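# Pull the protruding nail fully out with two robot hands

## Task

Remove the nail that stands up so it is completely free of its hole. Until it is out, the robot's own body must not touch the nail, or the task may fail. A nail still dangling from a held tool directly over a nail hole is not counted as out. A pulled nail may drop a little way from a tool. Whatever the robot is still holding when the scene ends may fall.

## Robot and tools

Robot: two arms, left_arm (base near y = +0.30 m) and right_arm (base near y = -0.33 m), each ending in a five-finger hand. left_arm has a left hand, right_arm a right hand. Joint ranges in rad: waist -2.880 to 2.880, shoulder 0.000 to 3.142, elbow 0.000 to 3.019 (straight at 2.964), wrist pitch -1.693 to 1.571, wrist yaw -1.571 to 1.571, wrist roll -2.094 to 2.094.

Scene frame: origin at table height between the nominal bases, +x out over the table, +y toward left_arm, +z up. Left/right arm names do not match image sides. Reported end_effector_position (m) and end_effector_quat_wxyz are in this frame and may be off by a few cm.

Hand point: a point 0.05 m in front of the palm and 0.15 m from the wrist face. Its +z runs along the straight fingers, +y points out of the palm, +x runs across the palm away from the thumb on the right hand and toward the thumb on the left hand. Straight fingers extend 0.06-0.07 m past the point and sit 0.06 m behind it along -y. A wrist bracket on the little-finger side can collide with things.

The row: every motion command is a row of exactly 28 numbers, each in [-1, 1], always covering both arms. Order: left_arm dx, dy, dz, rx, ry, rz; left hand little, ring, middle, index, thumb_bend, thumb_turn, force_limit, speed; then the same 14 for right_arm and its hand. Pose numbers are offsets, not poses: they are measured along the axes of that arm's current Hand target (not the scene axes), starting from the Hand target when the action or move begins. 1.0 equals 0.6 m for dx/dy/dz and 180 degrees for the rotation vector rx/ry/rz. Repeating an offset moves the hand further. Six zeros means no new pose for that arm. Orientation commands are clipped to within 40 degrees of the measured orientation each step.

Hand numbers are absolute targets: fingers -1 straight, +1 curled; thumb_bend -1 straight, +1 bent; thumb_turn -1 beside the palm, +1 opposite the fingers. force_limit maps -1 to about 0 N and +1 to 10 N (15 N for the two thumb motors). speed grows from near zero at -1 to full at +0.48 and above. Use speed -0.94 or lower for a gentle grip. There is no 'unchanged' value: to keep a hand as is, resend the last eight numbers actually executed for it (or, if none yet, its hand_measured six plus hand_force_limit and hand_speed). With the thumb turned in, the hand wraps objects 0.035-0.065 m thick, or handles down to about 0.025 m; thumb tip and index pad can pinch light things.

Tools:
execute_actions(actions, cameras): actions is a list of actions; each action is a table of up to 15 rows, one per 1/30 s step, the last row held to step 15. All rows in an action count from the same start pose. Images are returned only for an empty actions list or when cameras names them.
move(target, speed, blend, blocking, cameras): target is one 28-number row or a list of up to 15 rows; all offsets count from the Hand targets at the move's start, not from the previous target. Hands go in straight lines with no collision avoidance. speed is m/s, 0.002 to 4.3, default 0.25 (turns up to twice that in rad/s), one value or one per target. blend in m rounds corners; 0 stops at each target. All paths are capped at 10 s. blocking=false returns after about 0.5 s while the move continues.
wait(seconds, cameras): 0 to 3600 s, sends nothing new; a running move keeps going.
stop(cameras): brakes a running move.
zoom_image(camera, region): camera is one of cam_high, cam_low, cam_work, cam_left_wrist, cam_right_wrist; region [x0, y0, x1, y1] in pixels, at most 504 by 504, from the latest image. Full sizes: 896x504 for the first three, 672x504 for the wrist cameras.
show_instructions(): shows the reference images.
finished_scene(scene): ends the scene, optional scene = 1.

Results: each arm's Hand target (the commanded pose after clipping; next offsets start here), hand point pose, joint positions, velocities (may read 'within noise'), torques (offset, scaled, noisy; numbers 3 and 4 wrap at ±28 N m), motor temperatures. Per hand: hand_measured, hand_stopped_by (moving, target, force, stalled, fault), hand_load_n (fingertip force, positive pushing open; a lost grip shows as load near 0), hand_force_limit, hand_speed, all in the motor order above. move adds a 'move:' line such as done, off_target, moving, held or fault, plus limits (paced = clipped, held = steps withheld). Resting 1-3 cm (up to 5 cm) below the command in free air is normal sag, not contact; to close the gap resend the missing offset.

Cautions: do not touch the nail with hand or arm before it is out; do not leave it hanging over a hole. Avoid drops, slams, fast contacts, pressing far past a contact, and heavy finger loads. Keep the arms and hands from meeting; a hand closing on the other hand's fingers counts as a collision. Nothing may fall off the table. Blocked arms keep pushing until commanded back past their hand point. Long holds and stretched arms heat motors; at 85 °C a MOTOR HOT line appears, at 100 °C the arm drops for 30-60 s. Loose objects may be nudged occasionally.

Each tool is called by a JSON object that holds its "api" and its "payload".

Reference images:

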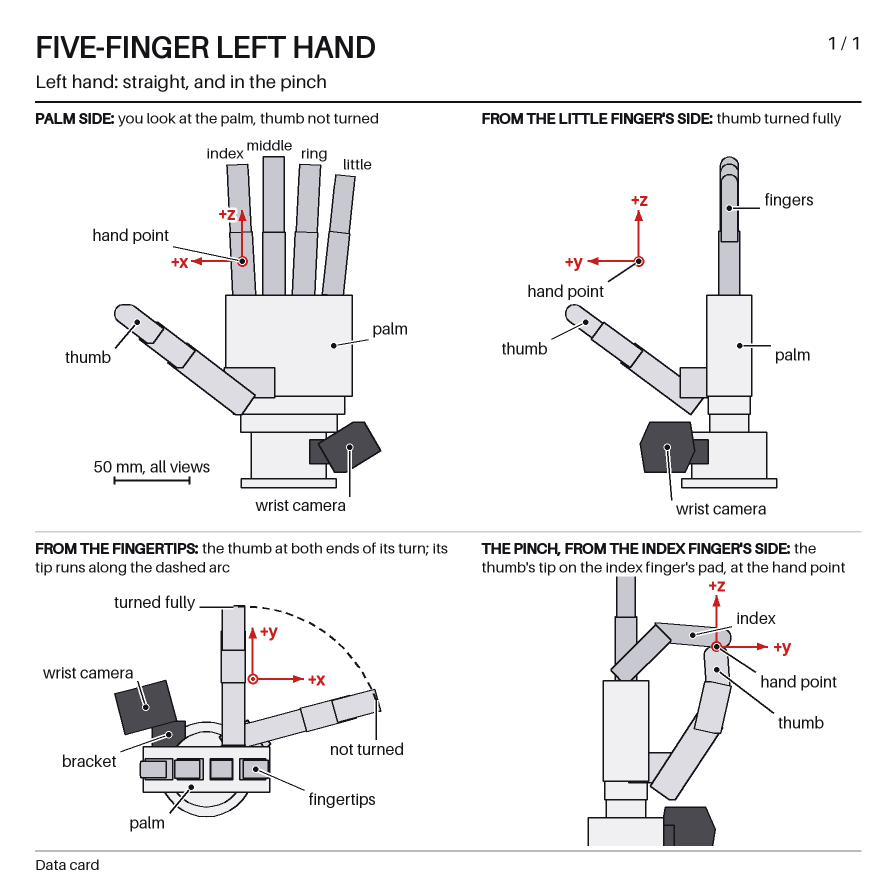

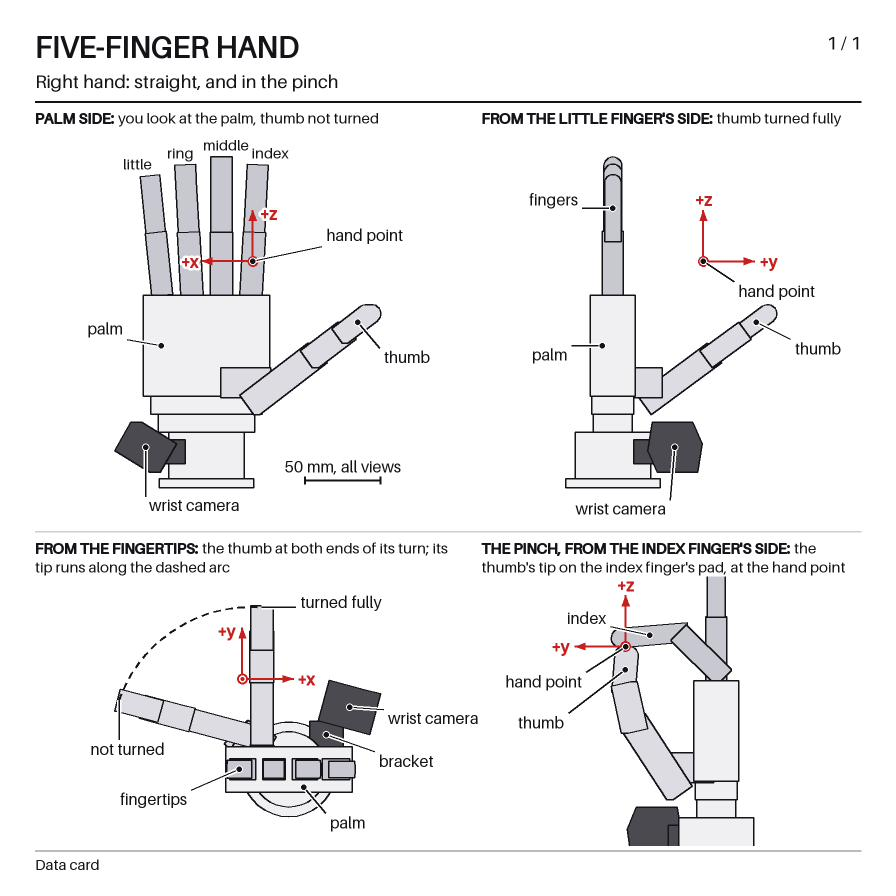

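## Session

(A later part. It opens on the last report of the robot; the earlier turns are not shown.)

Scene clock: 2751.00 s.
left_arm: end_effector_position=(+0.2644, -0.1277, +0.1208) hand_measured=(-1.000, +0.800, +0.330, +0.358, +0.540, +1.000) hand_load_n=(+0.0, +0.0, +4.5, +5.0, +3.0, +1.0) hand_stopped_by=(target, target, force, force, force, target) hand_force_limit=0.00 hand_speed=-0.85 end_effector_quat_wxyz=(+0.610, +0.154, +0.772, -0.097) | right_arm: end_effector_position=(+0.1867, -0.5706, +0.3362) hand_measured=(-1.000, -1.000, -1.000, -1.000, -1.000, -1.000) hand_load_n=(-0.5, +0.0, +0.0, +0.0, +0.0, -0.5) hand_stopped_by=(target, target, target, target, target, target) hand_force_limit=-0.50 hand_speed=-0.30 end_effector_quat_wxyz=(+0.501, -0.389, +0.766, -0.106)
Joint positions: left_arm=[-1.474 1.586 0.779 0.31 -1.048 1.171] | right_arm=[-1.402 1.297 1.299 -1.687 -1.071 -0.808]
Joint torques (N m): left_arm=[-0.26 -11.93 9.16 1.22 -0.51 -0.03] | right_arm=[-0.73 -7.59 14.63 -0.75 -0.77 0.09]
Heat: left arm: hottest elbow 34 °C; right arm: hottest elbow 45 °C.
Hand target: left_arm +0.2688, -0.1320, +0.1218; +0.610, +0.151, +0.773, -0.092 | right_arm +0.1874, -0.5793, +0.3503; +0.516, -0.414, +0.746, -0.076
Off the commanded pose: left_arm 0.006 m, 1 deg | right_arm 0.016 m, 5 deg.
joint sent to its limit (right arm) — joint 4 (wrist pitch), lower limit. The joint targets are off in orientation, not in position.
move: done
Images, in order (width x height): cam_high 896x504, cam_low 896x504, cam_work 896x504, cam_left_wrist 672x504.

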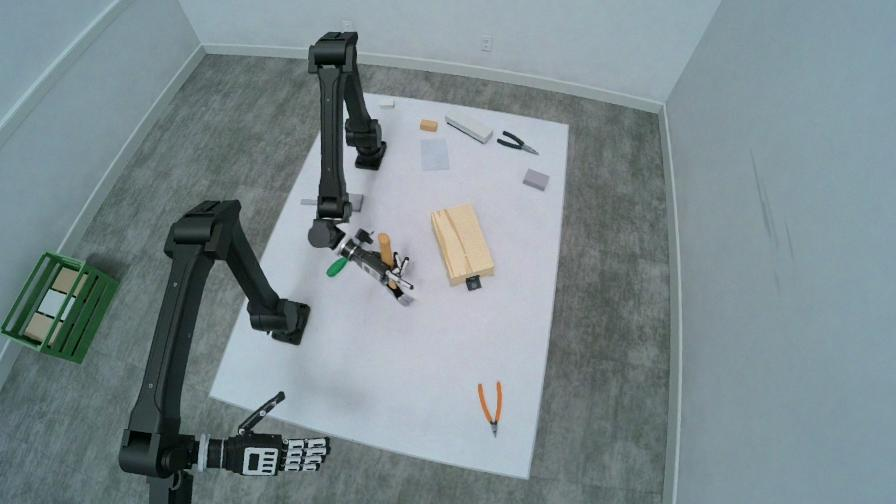

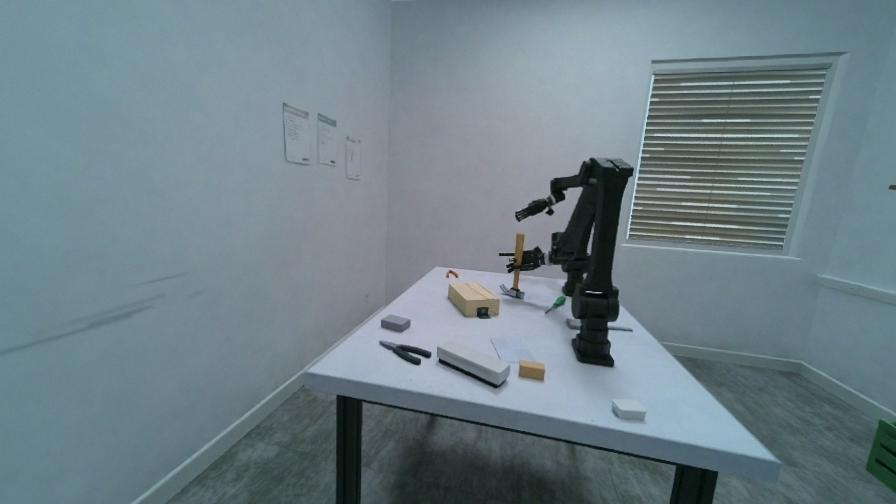

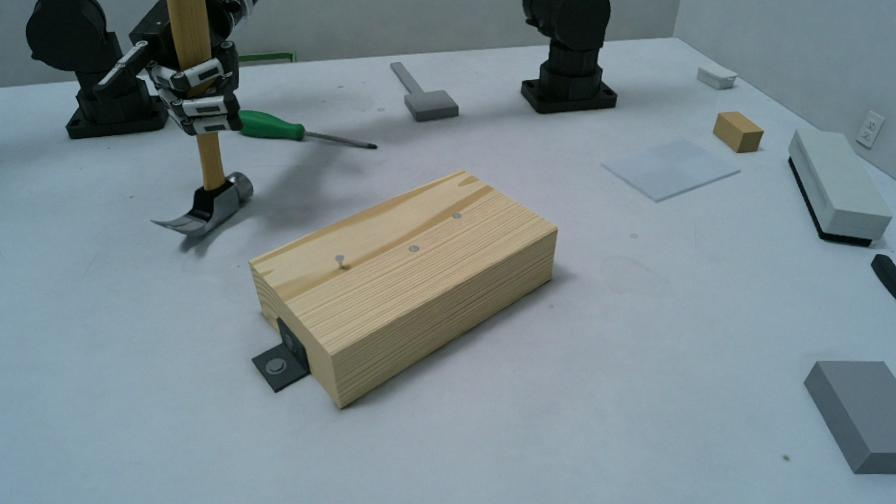

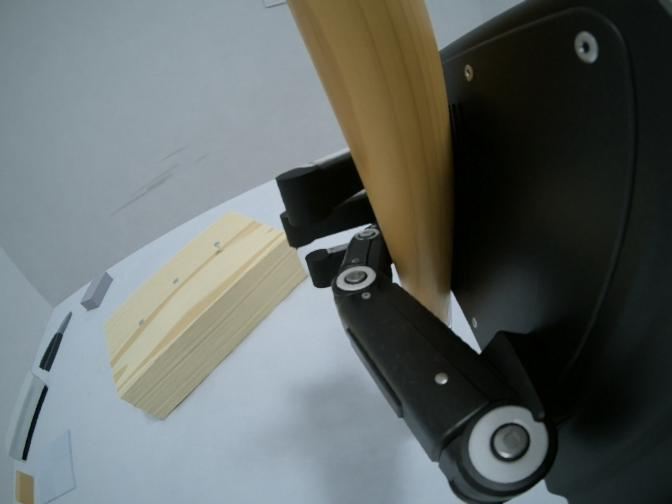

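{"api": "move", "payload": {"target": [[0,0,0,0,0,0,-1,0.85,0.65,0.65,0.8,1,0.2,-0.85,0,0,0,0,0,0,-1,-1,-1,-1,-1,-1,-0.5,-0.3],[-0.0971,0.0042,-0.0241,0,0,0,-1,0.85,0.65,0.65,0.8,1,0.2,-0.85,0,0,0,0,0,0,-1,-1,-1,-1,-1,-1,-0.5,-0.3]], "speed": 0.05, "cameras": ["cam_high","cam_work","cam_low","cam_left_wrist"]}}

{"api": "zoom_image", "payload": {"camera": "cam_low", "region": [430, 200, 610, 340]}}

{"api": "zoom_image", "payload": {"camera": "cam_work", "region": [50, 0, 350, 280]}}

Scene clock: 2760.43 s.
left_arm: end_effector_position=(+0.2628, -0.1154, +0.1458) hand_measured=(-1.000, +0.850, +0.342, +0.370, +0.556, +1.000) hand_load_n=(+0.0, +0.0, +6.5, +6.0, +8.5, +2.5) hand_stopped_by=(target, target, force, force, force, target) hand_force_limit=0.20 hand_speed=-0.85 end_effector_quat_wxyz=(+0.597, +0.178, +0.779, -0.068) | right_arm: end_effector_position=(+0.1867, -0.5706, +0.3362) hand_measured=(-1.000, -1.000, -1.000, -1.000, -1.000, -1.000) hand_load_n=(+0.0, +0.0, +0.0, +0.0, +0.0, +0.0) hand_stopped_by=(target, target, target, target, target, target) hand_force_limit=-0.50 hand_speed=-0.30 end_effector_quat_wxyz=(+0.501, -0.389, +0.766, -0.106)
Joint positions: left_arm=[-1.474 1.506 0.803 0.12 -1.043 1.164] | right_arm=[-1.402 1.297 1.299 -1.687 -1.071 -0.808]
Joint torques (N m): left_arm=[-0.32 -15.5 12.86 1.59 -0.85 0.02] | right_arm=[-1.32 -8.06 14.61 -0.88 -0.79 0.09]
Heat: left arm: hottest elbow 34 °C; right arm: hottest elbow 45 °C.
Hand target: left_arm +0.2689, -0.1320, +0.1820; +0.610, +0.151, +0.773, -0.092 | right_arm +0.1874, -0.5793, +0.3503; +0.516, -0.414, +0.746, -0.076
Off the commanded pose: left_arm 0.040 m, 4 deg | right_arm 0.016 m, 5 deg.
joint sent to its limit (right arm) — joint 4 (wrist pitch), lower limit. The joint targets are off in orientation, not in position.
move: off_target (left_arm)
Images, in order (width x height): cam_high 896x504, cam_low 896x504, cam_work 896x504, cam_left_wrist 672x504.

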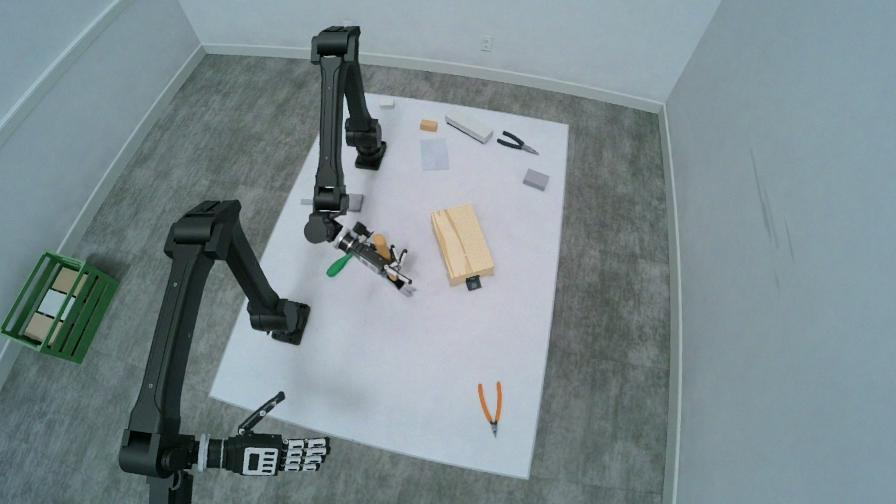

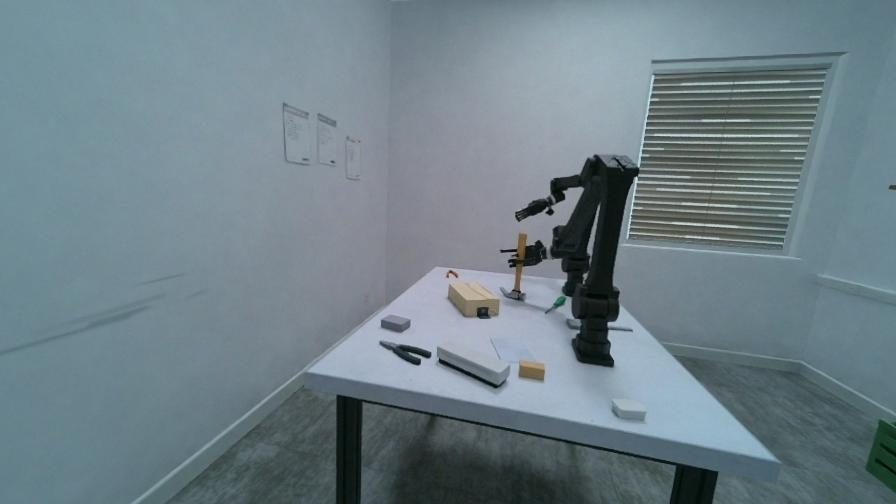

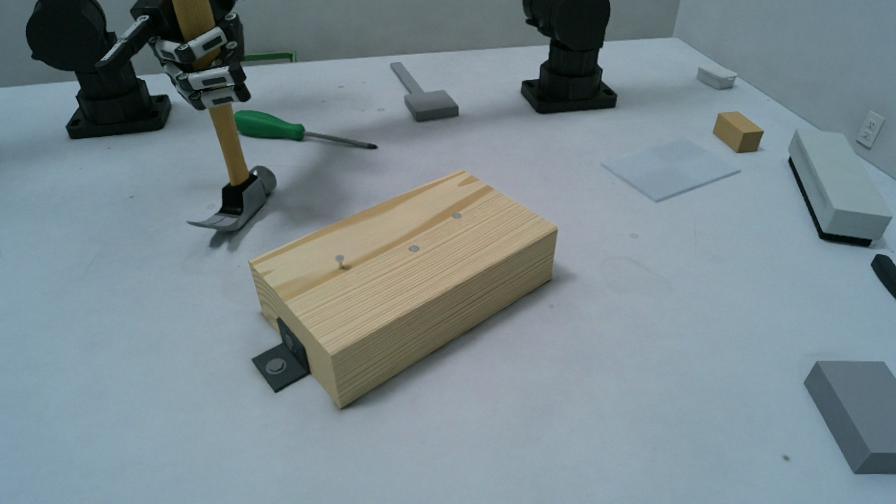

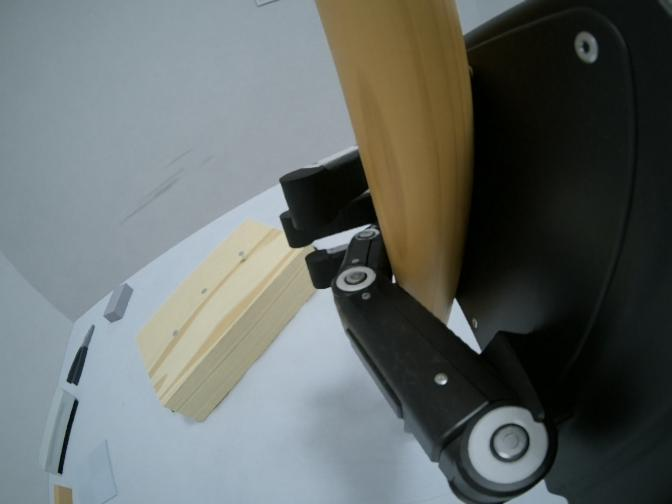

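Scaled by 2.800 from the camera's image (finer frame: 1280x720).

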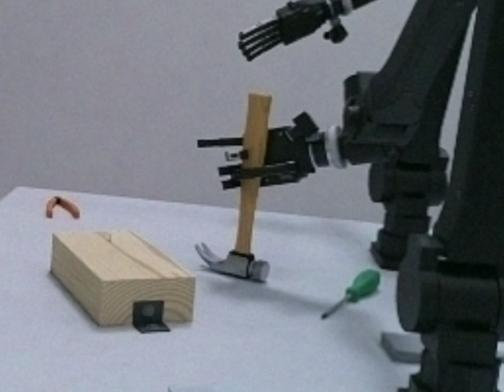

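Scaled by 1.680 from the camera's image (finer frame: 1280x720).

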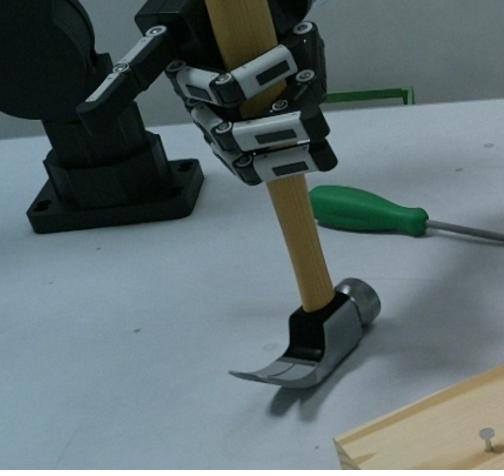

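{"api": "move", "payload": {"target": [[0,0,0,0,0,0,-1,1.0,0.8,0.8,0.95,1,0.7,-0.8,0,0,0,0,0,0,-1,-1,-1,-1,-1,-1,-0.5,-0.3]], "speed": 0.05, "cameras": ["cam_work","cam_left_wrist"]}}

{"api": "zoom_image", "payload": {"camera": "cam_work", "region": [50, 0, 350, 280]}}

Scene clock: 2770.50 s.
left_arm: end_effector_position=(+0.2628, -0.1154, +0.1458) hand_measured=(-1.000, +1.000, +0.374, +0.402, +0.566, +1.000) hand_load_n=(+0.0, +0.0, +10.5, +9.0, +12.5, +3.0) hand_stopped_by=(target, target, force, force, force, target) hand_force_limit=0.70 hand_speed=-0.80 end_effector_quat_wxyz=(+0.597, +0.178, +0.779, -0.068) | right_arm: end_effector_position=(+0.1867, -0.5706, +0.3362) hand_measured=(-1.000, -1.000, -1.000, -1.000, -1.000, -1.000) hand_load_n=(+0.0, -0.5, +0.0, +0.0, -0.5, +0.0) hand_stopped_by=(target, target, target, target, target, target) hand_force_limit=-0.50 hand_speed=-0.30 end_effector_quat_wxyz=(+0.501, -0.389, +0.766, -0.106)
Joint positions: left_arm=[-1.474 1.506 0.803 0.119 -1.043 1.164] | right_arm=[-1.402 1.297 1.299 -1.687 -1.071 -0.808]
Joint torques (N m): left_arm=[-0.26 -15.44 12.88 1.43 -0.81 0.02] | right_arm=[-1.2 -7.59 14.5 -0.58 -0.75 0.09]
Heat: left arm: hottest elbow 35 °C; right arm: hottest elbow 45 °C.
Hand target: left_arm +0.2689, -0.1319, +0.1819; +0.610, +0.151, +0.773, -0.092 | right_arm +0.1874, -0.5793, +0.3503; +0.516, -0.414, +0.746, -0.076
Off the commanded pose: left_arm 0.040 m, 4 deg | right_arm 0.016 m, 5 deg.
joint sent to its limit (right arm) — joint 4 (wrist pitch), lower limit. The joint targets are off in orientation, not in position.
move: done

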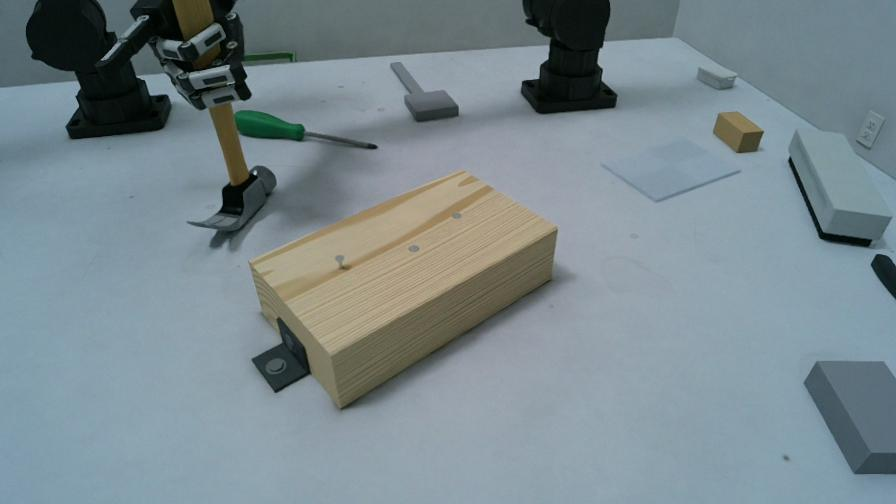

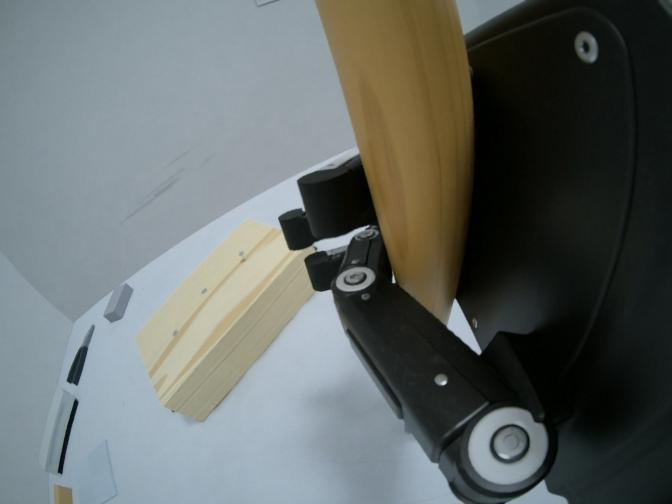

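Scaled by 1.680 from the camera's image (finer frame: 1280x720).

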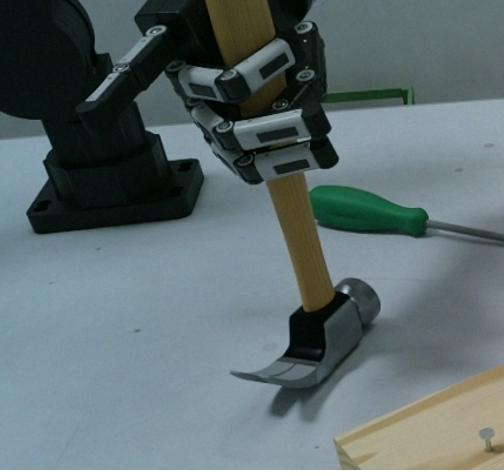

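{"api": "move", "payload": {"target": [[-0.0809,0.0035,-0.02,0,0,0,-1,1.0,0.8,0.8,0.95,1,0.7,-0.8,0,0,0,0,0,0,-1,-1,-1,-1,-1,-1,-0.5,-0.3]], "speed": 0.05, "cameras": ["cam_work","cam_left_wrist","cam_low"]}}

{"api": "zoom_image", "payload": {"camera": "cam_work", "region": [50, 0, 350, 280]}}

{"api": "zoom_image", "payload": {"camera": "cam_low", "region": [430, 200, 610, 340]}}

Scene clock: 2778.10 s.
left_arm: end_effector_position=(+0.2624, -0.1134, +0.1829) hand_measured=(-1.000, +1.000, +0.374, +0.402, +0.566, +1.000) hand_load_n=(+0.0, +0.0, +10.5, +9.0, +12.5, +4.0) hand_stopped_by=(target, target, force, force, force, target) hand_force_limit=0.70 hand_speed=-0.80 end_effector_quat_wxyz=(+0.592, +0.187, +0.782, -0.057) | right_arm: end_effector_position=(+0.1867, -0.5706, +0.3362) hand_measured=(-1.000, -1.000, -1.000, -1.000, -1.000, -1.000) hand_load_n=(+0.0, +0.0, +0.0, +0.0, +0.0, -0.5) hand_stopped_by=(target, target, target, target, target, target) hand_force_limit=-0.50 hand_speed=-0.30 end_effector_quat_wxyz=(+0.501, -0.389, +0.766, -0.106)
Joint positions: left_arm=[-1.474 1.435 0.857 -0.036 -1.041 1.162] | right_arm=[-1.402 1.297 1.299 -1.687 -1.071 -0.808]
Joint torques (N m): left_arm=[-0.26 -15.85 14.82 1.61 -0.97 0.05] | right_arm=[-0.73 -7.41 14.57 -0.62 -0.79 0.11]
Heat: left arm: hottest elbow 36 °C; right arm: hottest elbow 45 °C.
Hand target: left_arm +0.2688, -0.1320, +0.2321; +0.610, +0.151, +0.773, -0.092 | right_arm +0.1874, -0.5793, +0.3503; +0.516, -0.414, +0.746, -0.076
Off the commanded pose: left_arm 0.053 m, 6 deg | right_arm 0.016 m, 5 deg.
joint sent to its limit (right arm) — joint 4 (wrist pitch), lower limit. The joint targets are off in orientation, not in position.
move: off_target (left_arm)
Images, in order (width x height): cam_low 896x504, cam_work 896x504, cam_left_wrist 672x504.

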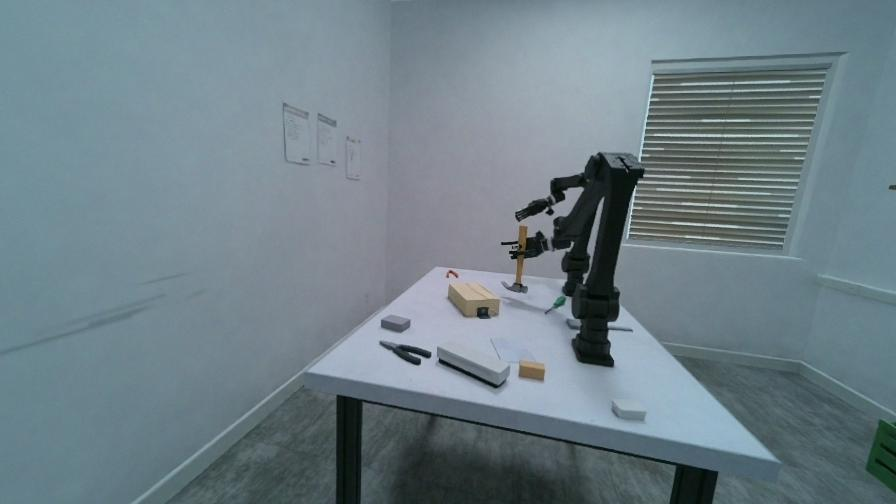

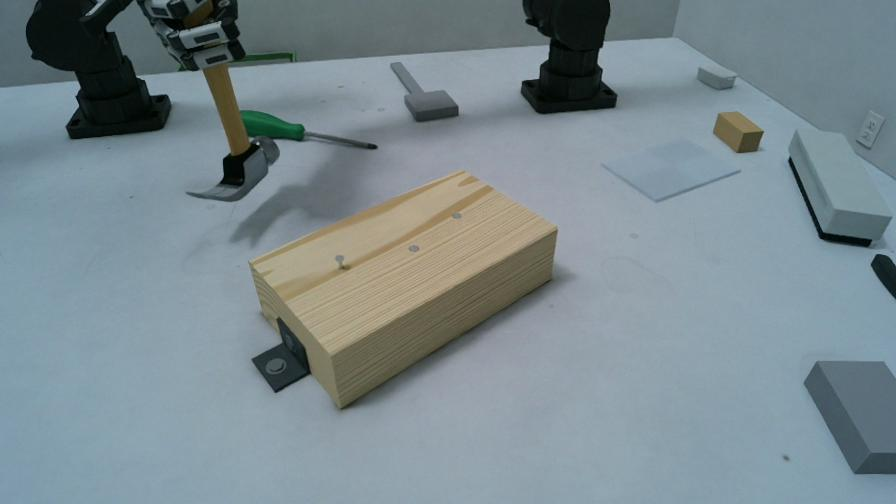

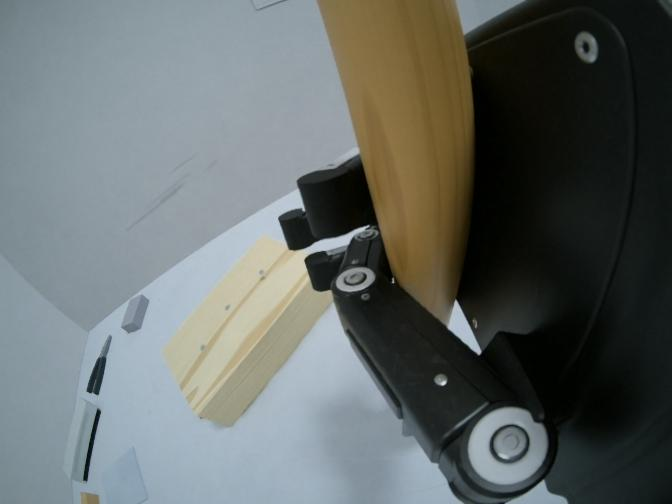

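Scaled by 1.680 from the camera's image (finer frame: 1280x720).

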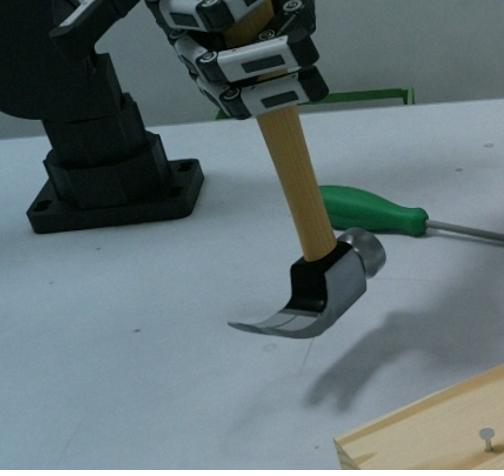

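Scaled by 2.800 from the camera's image (finer frame: 1280x720).

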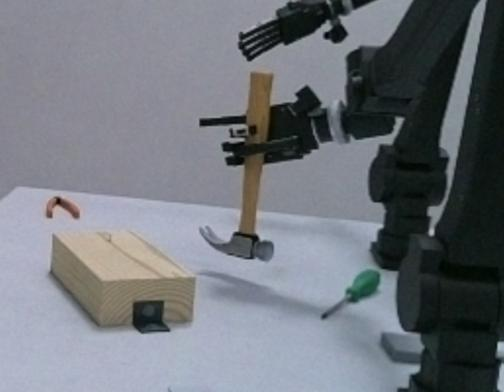

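{"api": "wait", "payload": {"seconds": 0.1, "cameras": ["all"]}}

{"api": "zoom_image", "payload": {"camera": "cam_high", "region": [340, 190, 520, 330]}}

{"api": "zoom_image", "payload": {"camera": "cam_low", "region": [430, 200, 610, 340]}}

Scene clock: 2808.77 s.
left_arm: end_effector_position=(+0.2624, -0.1134, +0.1829) hand_measured=(-1.000, +1.000, +0.374, +0.402, +0.566, +1.000) hand_load_n=(+0.0, +0.0, +10.5, +9.0, +12.5, +4.0) hand_stopped_by=(target, target, force, force, force, target) hand_force_limit=0.70 hand_speed=-0.80 end_effector_quat_wxyz=(+0.592, +0.187, +0.782, -0.057) | right_arm: end_effector_position=(+0.1867, -0.5706, +0.3362) hand_measured=(-1.000, -1.000, -1.000, -1.000, -1.000, -1.000) hand_load_n=(+0.0, +0.0, +0.0, +0.0, +0.0, +0.0) hand_stopped_by=(target, target, target, target, target, target) hand_force_limit=-0.50 hand_speed=-0.30 end_effector_quat_wxyz=(+0.501, -0.389, +0.766, -0.106)
Joint positions: left_arm=[-1.474 1.435 0.857 -0.036 -1.041 1.162] | right_arm=[-1.402 1.297 1.299 -1.687 -1.071 -0.808]
Joint torques (N m): left_arm=[-0.44 -15.85 14.8 1.63 -0.97 0.04] | right_arm=[-0.32 -7.94 14.6 -0.85 -0.78 0.07]
Heat: left arm: hottest elbow 36 °C; right arm: hottest elbow 45 °C.
Hand target: left_arm +0.2688, -0.1320, +0.2321; +0.610, +0.151, +0.773, -0.092 | right_arm +0.1874, -0.5793, +0.3503; +0.516, -0.414, +0.746, -0.076
Off the commanded pose: left_arm 0.053 m, 6 deg | right_arm 0.016 m, 5 deg.
wait: 0.10 s; at rest from the start

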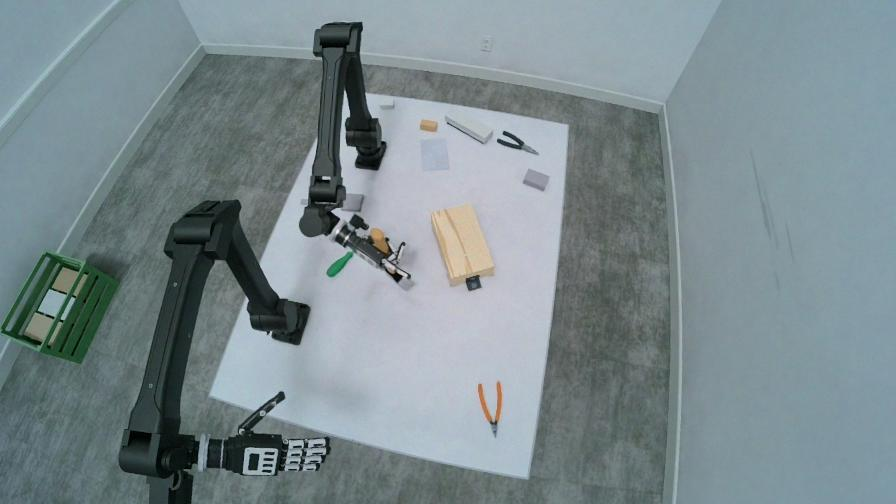

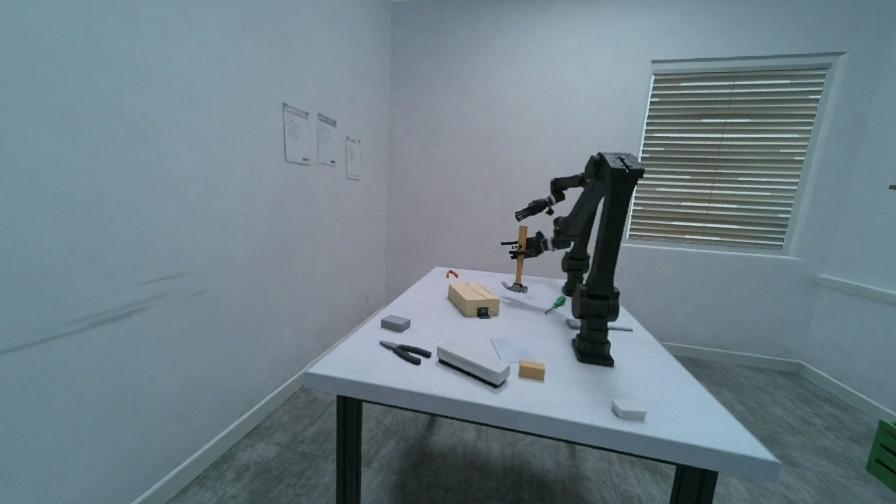

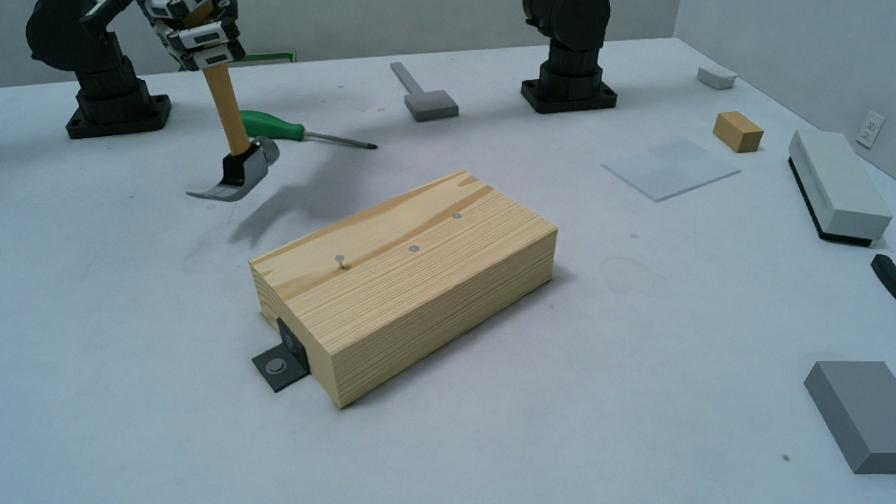

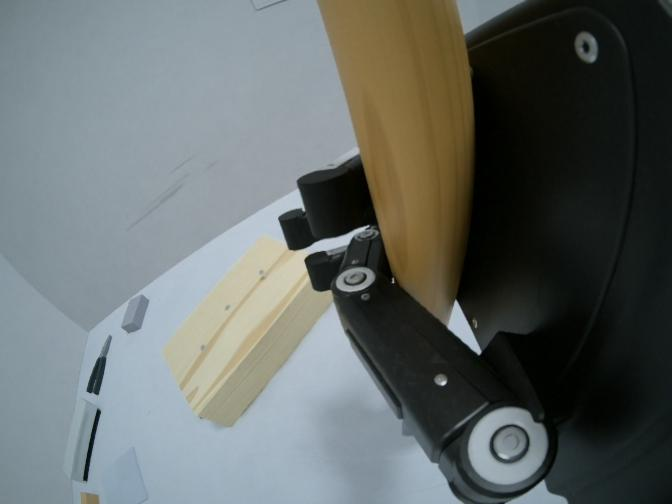

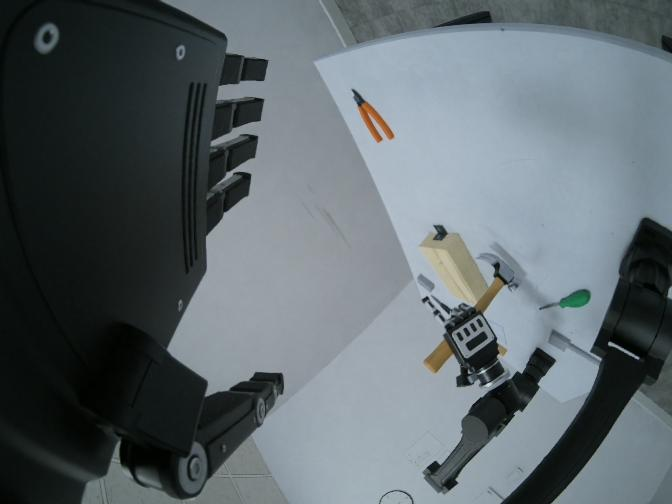

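Scaled by 2.800 from the camera's image (finer frame: 1280x720).

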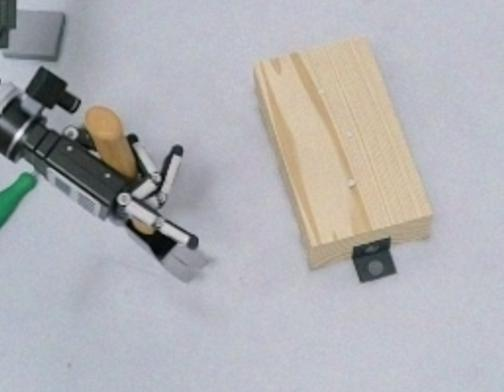

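Scaled by 2.800 from the camera's image (finer frame: 1280x720).

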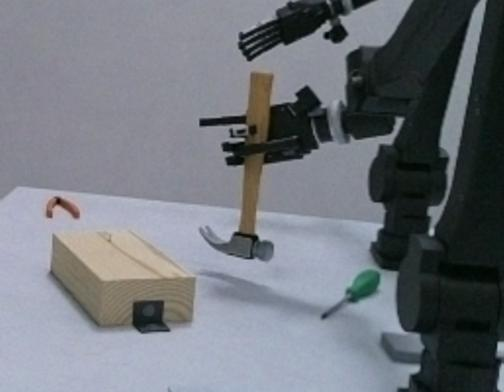

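{"api": "move", "payload": {"target": [[-0.2104,0.0091,-0.0522,0,0,0,-1,1.0,0.8,0.8,0.95,1,0.7,-0.8,0,0,0,0,0,0,-1,-1,-1,-1,-1,-1,-0.5,-0.3]], "speed": 0.07, "cameras": ["cam_work","cam_left_wrist","cam_low"]}}

Scene clock: 2835.40 s.
left_arm: end_effector_position=(+0.2637, -0.1254, +0.3050) hand_measured=(-1.000, +1.000, +0.374, +0.402, +0.566, +1.000) hand_load_n=(+0.0, +0.0, +10.5, +9.0, +12.5, +4.0) hand_stopped_by=(target, target, force, force, force, target) hand_force_limit=0.70 hand_speed=-0.80 end_effector_quat_wxyz=(+0.591, +0.189, +0.782, -0.055) | right_arm: end_effector_position=(+0.1867, -0.5706, +0.3362) hand_measured=(-1.000, -1.000, -1.000, -1.000, -1.000, -1.000) hand_load_n=(+0.0, +0.0, +0.0, +0.0, +0.0, +0.0) hand_stopped_by=(target, target, target, target, target, target) hand_force_limit=-0.50 hand_speed=-0.30 end_effector_quat_wxyz=(+0.501, -0.389, +0.766, -0.106)
Joint positions: left_arm=[-1.474 1.332 1.106 -0.396 -1.041 1.161] | right_arm=[-1.402 1.297 1.299 -1.687 -1.071 -0.808]
Joint torques (N m): left_arm=[-0.44 -15.09 16.79 1.65 -1.02 0.03] | right_arm=[-0.56 -8.12 14.67 -0.75 -0.78 0.05]
Motor temperatures (°C): left_arm=[24 27 38 24 24 23] | right_arm=[19 24 45 23 23 22]
Heat: left arm: hottest elbow 38 °C; right arm: hottest elbow 45 °C.
Hand target: left_arm +0.2687, -0.1319, +0.3621; +0.610, +0.151, +0.773, -0.092 | right_arm +0.1874, -0.5793, +0.3503; +0.516, -0.414, +0.746, -0.076
Off the commanded pose: left_arm 0.058 m, 7 deg | right_arm 0.016 m, 5 deg.
joint sent to its limit (right arm) — joint 4 (wrist pitch), lower limit. The joint targets are off in orientation, not in position.
move: off_target (left_arm)
Images, in order (width x height): cam_low 896x504, cam_work 896x504, cam_left_wrist 672x504.

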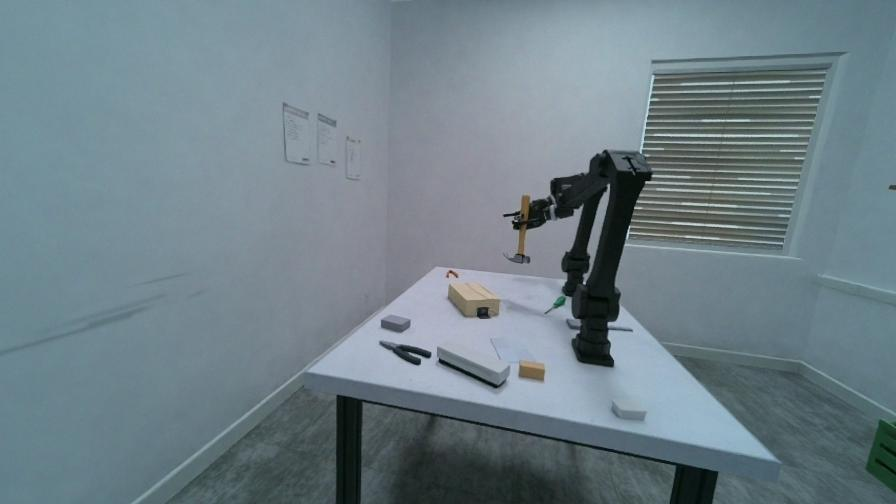

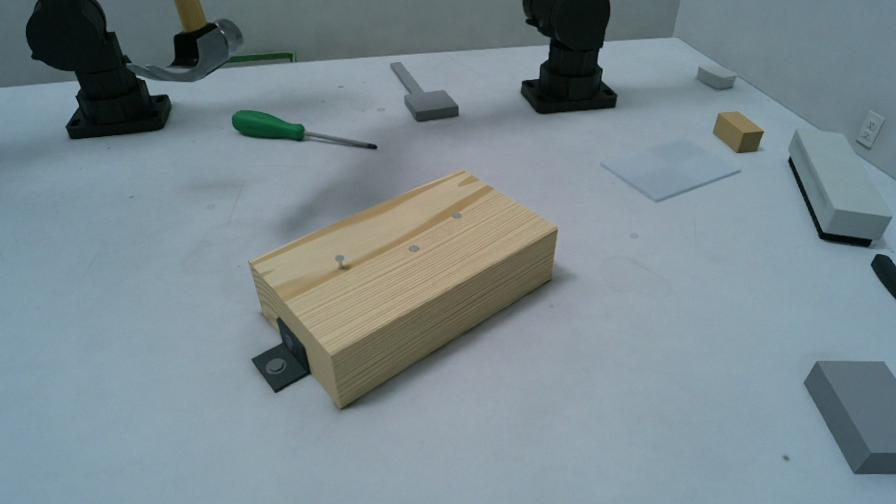

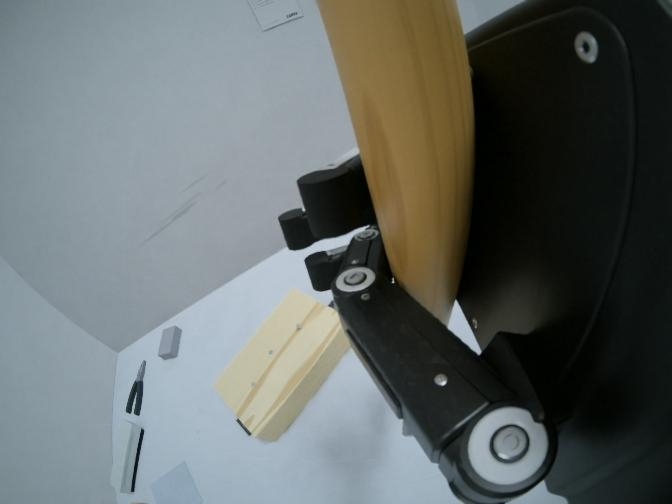

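{"api": "move", "payload": {"target": [[-0.08,0.27,0.2103,0.1415,0.1677,0.0538,-1,1.0,0.8,0.8,0.95,1,0.7,-0.8,0,0,0,0,0,0,-1,-1,-1,-1,-1,-1,-0.5,-0.3]], "speed": 0.08, "cameras": ["all"]}}

{"api": "zoom_image", "payload": {"camera": "cam_high", "region": [360, 170, 540, 310]}}

{"api": "zoom_image", "payload": {"camera": "cam_low", "region": [430, 180, 610, 320]}}

Scene clock: 2854.90 s.
left_arm: end_effector_position=(+0.4381, -0.0207, +0.3317) hand_measured=(-1.000, +1.000, +0.374, +0.402, +0.566, +1.000) hand_load_n=(+0.0, +0.0, +10.5, +9.5, +12.5, +3.5) hand_stopped_by=(target, target, force, force, force, target) hand_force_limit=0.70 hand_speed=-0.80 end_effector_quat_wxyz=(+0.304, +0.364, +0.867, -0.151) | right_arm: end_effector_position=(+0.1867, -0.5706, +0.3362) hand_measured=(-1.000, -1.000, -1.000, -1.000, -1.000, -1.000) hand_load_n=(+0.0, +0.0, +0.0, +0.0, +0.0, +0.0) hand_stopped_by=(target, target, target, target, target, target) hand_force_limit=-0.50 hand_speed=-0.30 end_effector_quat_wxyz=(+0.501, -0.389, +0.766, -0.106)
Joint positions: left_arm=[-0.766 1.316 1.444 -1.01 0.071 1.592] | right_arm=[-1.402 1.297 1.299 -1.687 -1.071 -0.808]
Joint torques (N m): left_arm=[-0.26 -13.39 17.55 1.68 0.12 0.06] | right_arm=[-0.44 -8.12 14.83 -0.7 -0.79 0.09]
Motor temperatures (°C): left_arm=[24 27 44 24 24 23] | right_arm=[19 24 45 23 23 22]
Heat: left arm: hottest elbow 44 °C; right arm: hottest elbow 45 °C.
Hand target: left_arm +0.4503, -0.0272, +0.3852; +0.347, +0.362, +0.849, -0.165 | right_arm +0.1874, -0.5793, +0.3503; +0.516, -0.414, +0.746, -0.076
Off the commanded pose: left_arm 0.055 m, 6 deg | right_arm 0.016 m, 5 deg.
joint sent to its limit (right arm) — joint 4 (wrist pitch), lower limit. The joint targets are off in orientation, not in position.
move: off_target (left_arm)

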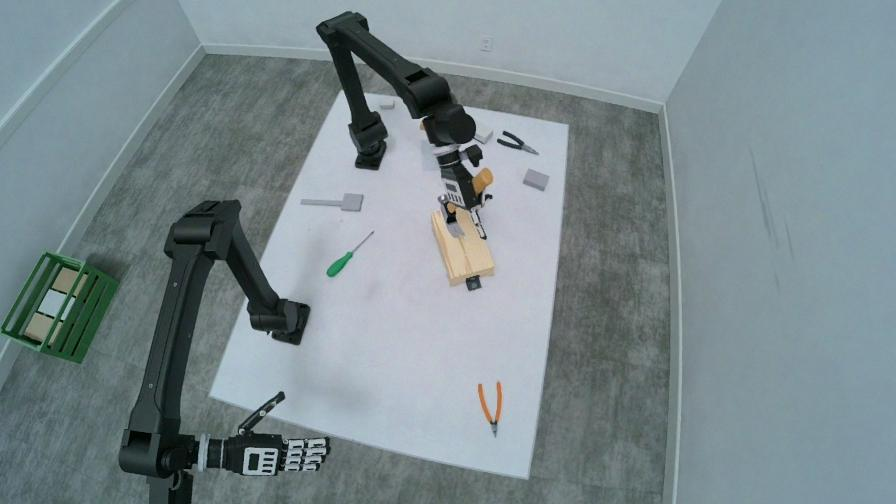

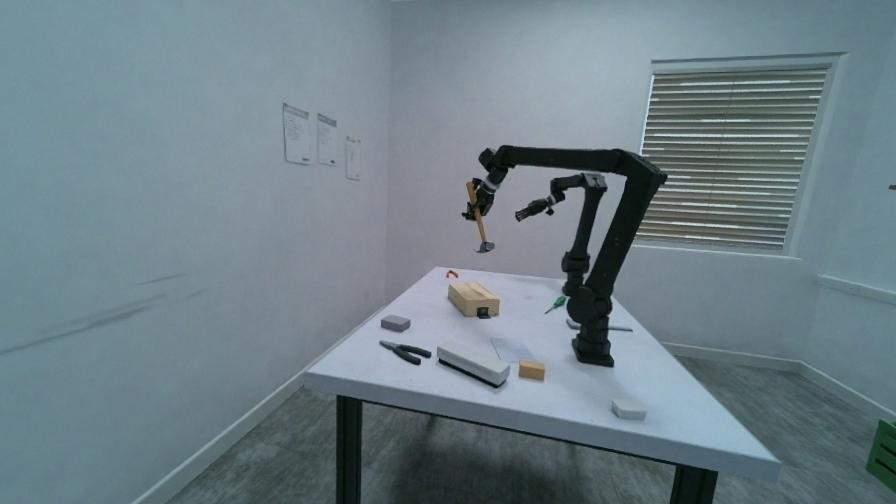

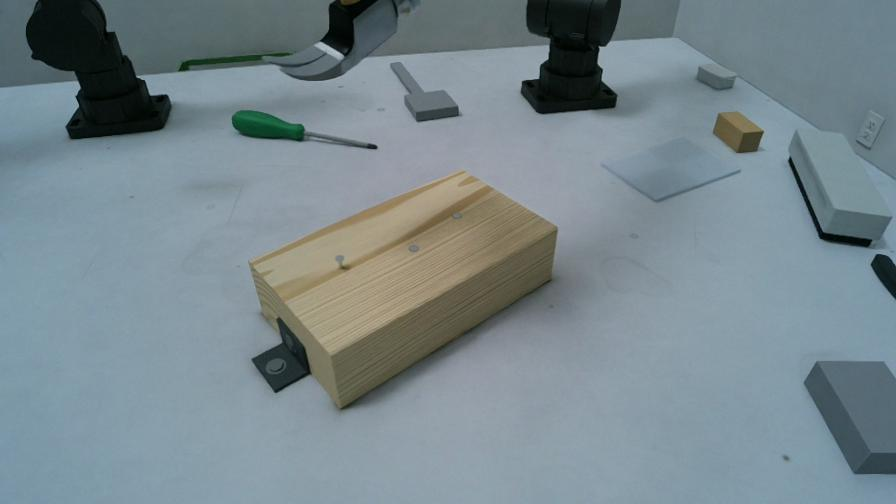

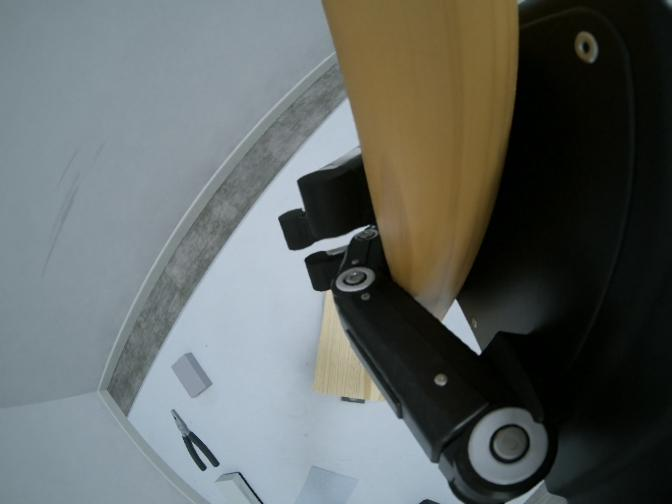

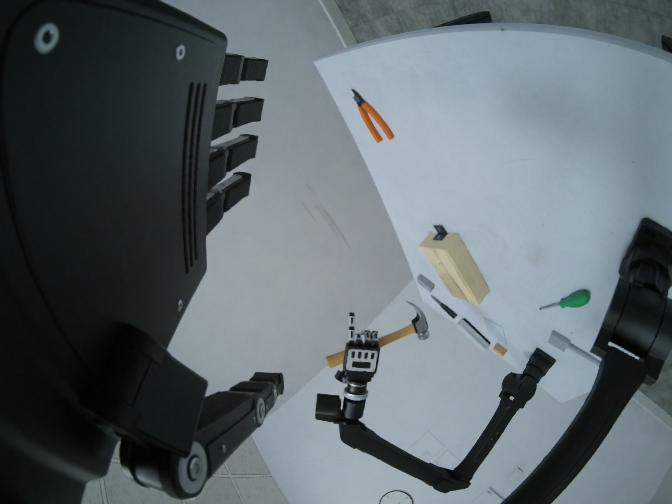

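Scaled by 2.800 from the camera's image (finer frame: 1280x720).

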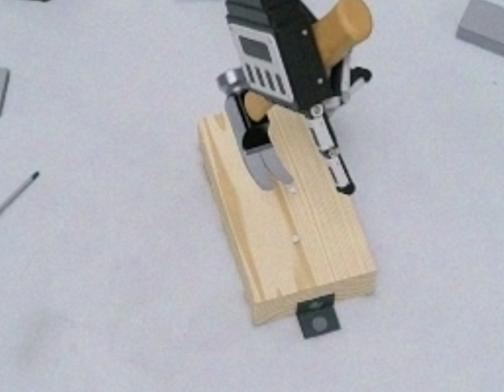

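Scaled by 2.800 from the camera's image (finer frame: 1280x720).

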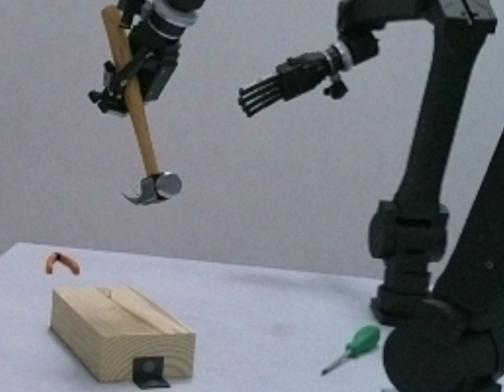

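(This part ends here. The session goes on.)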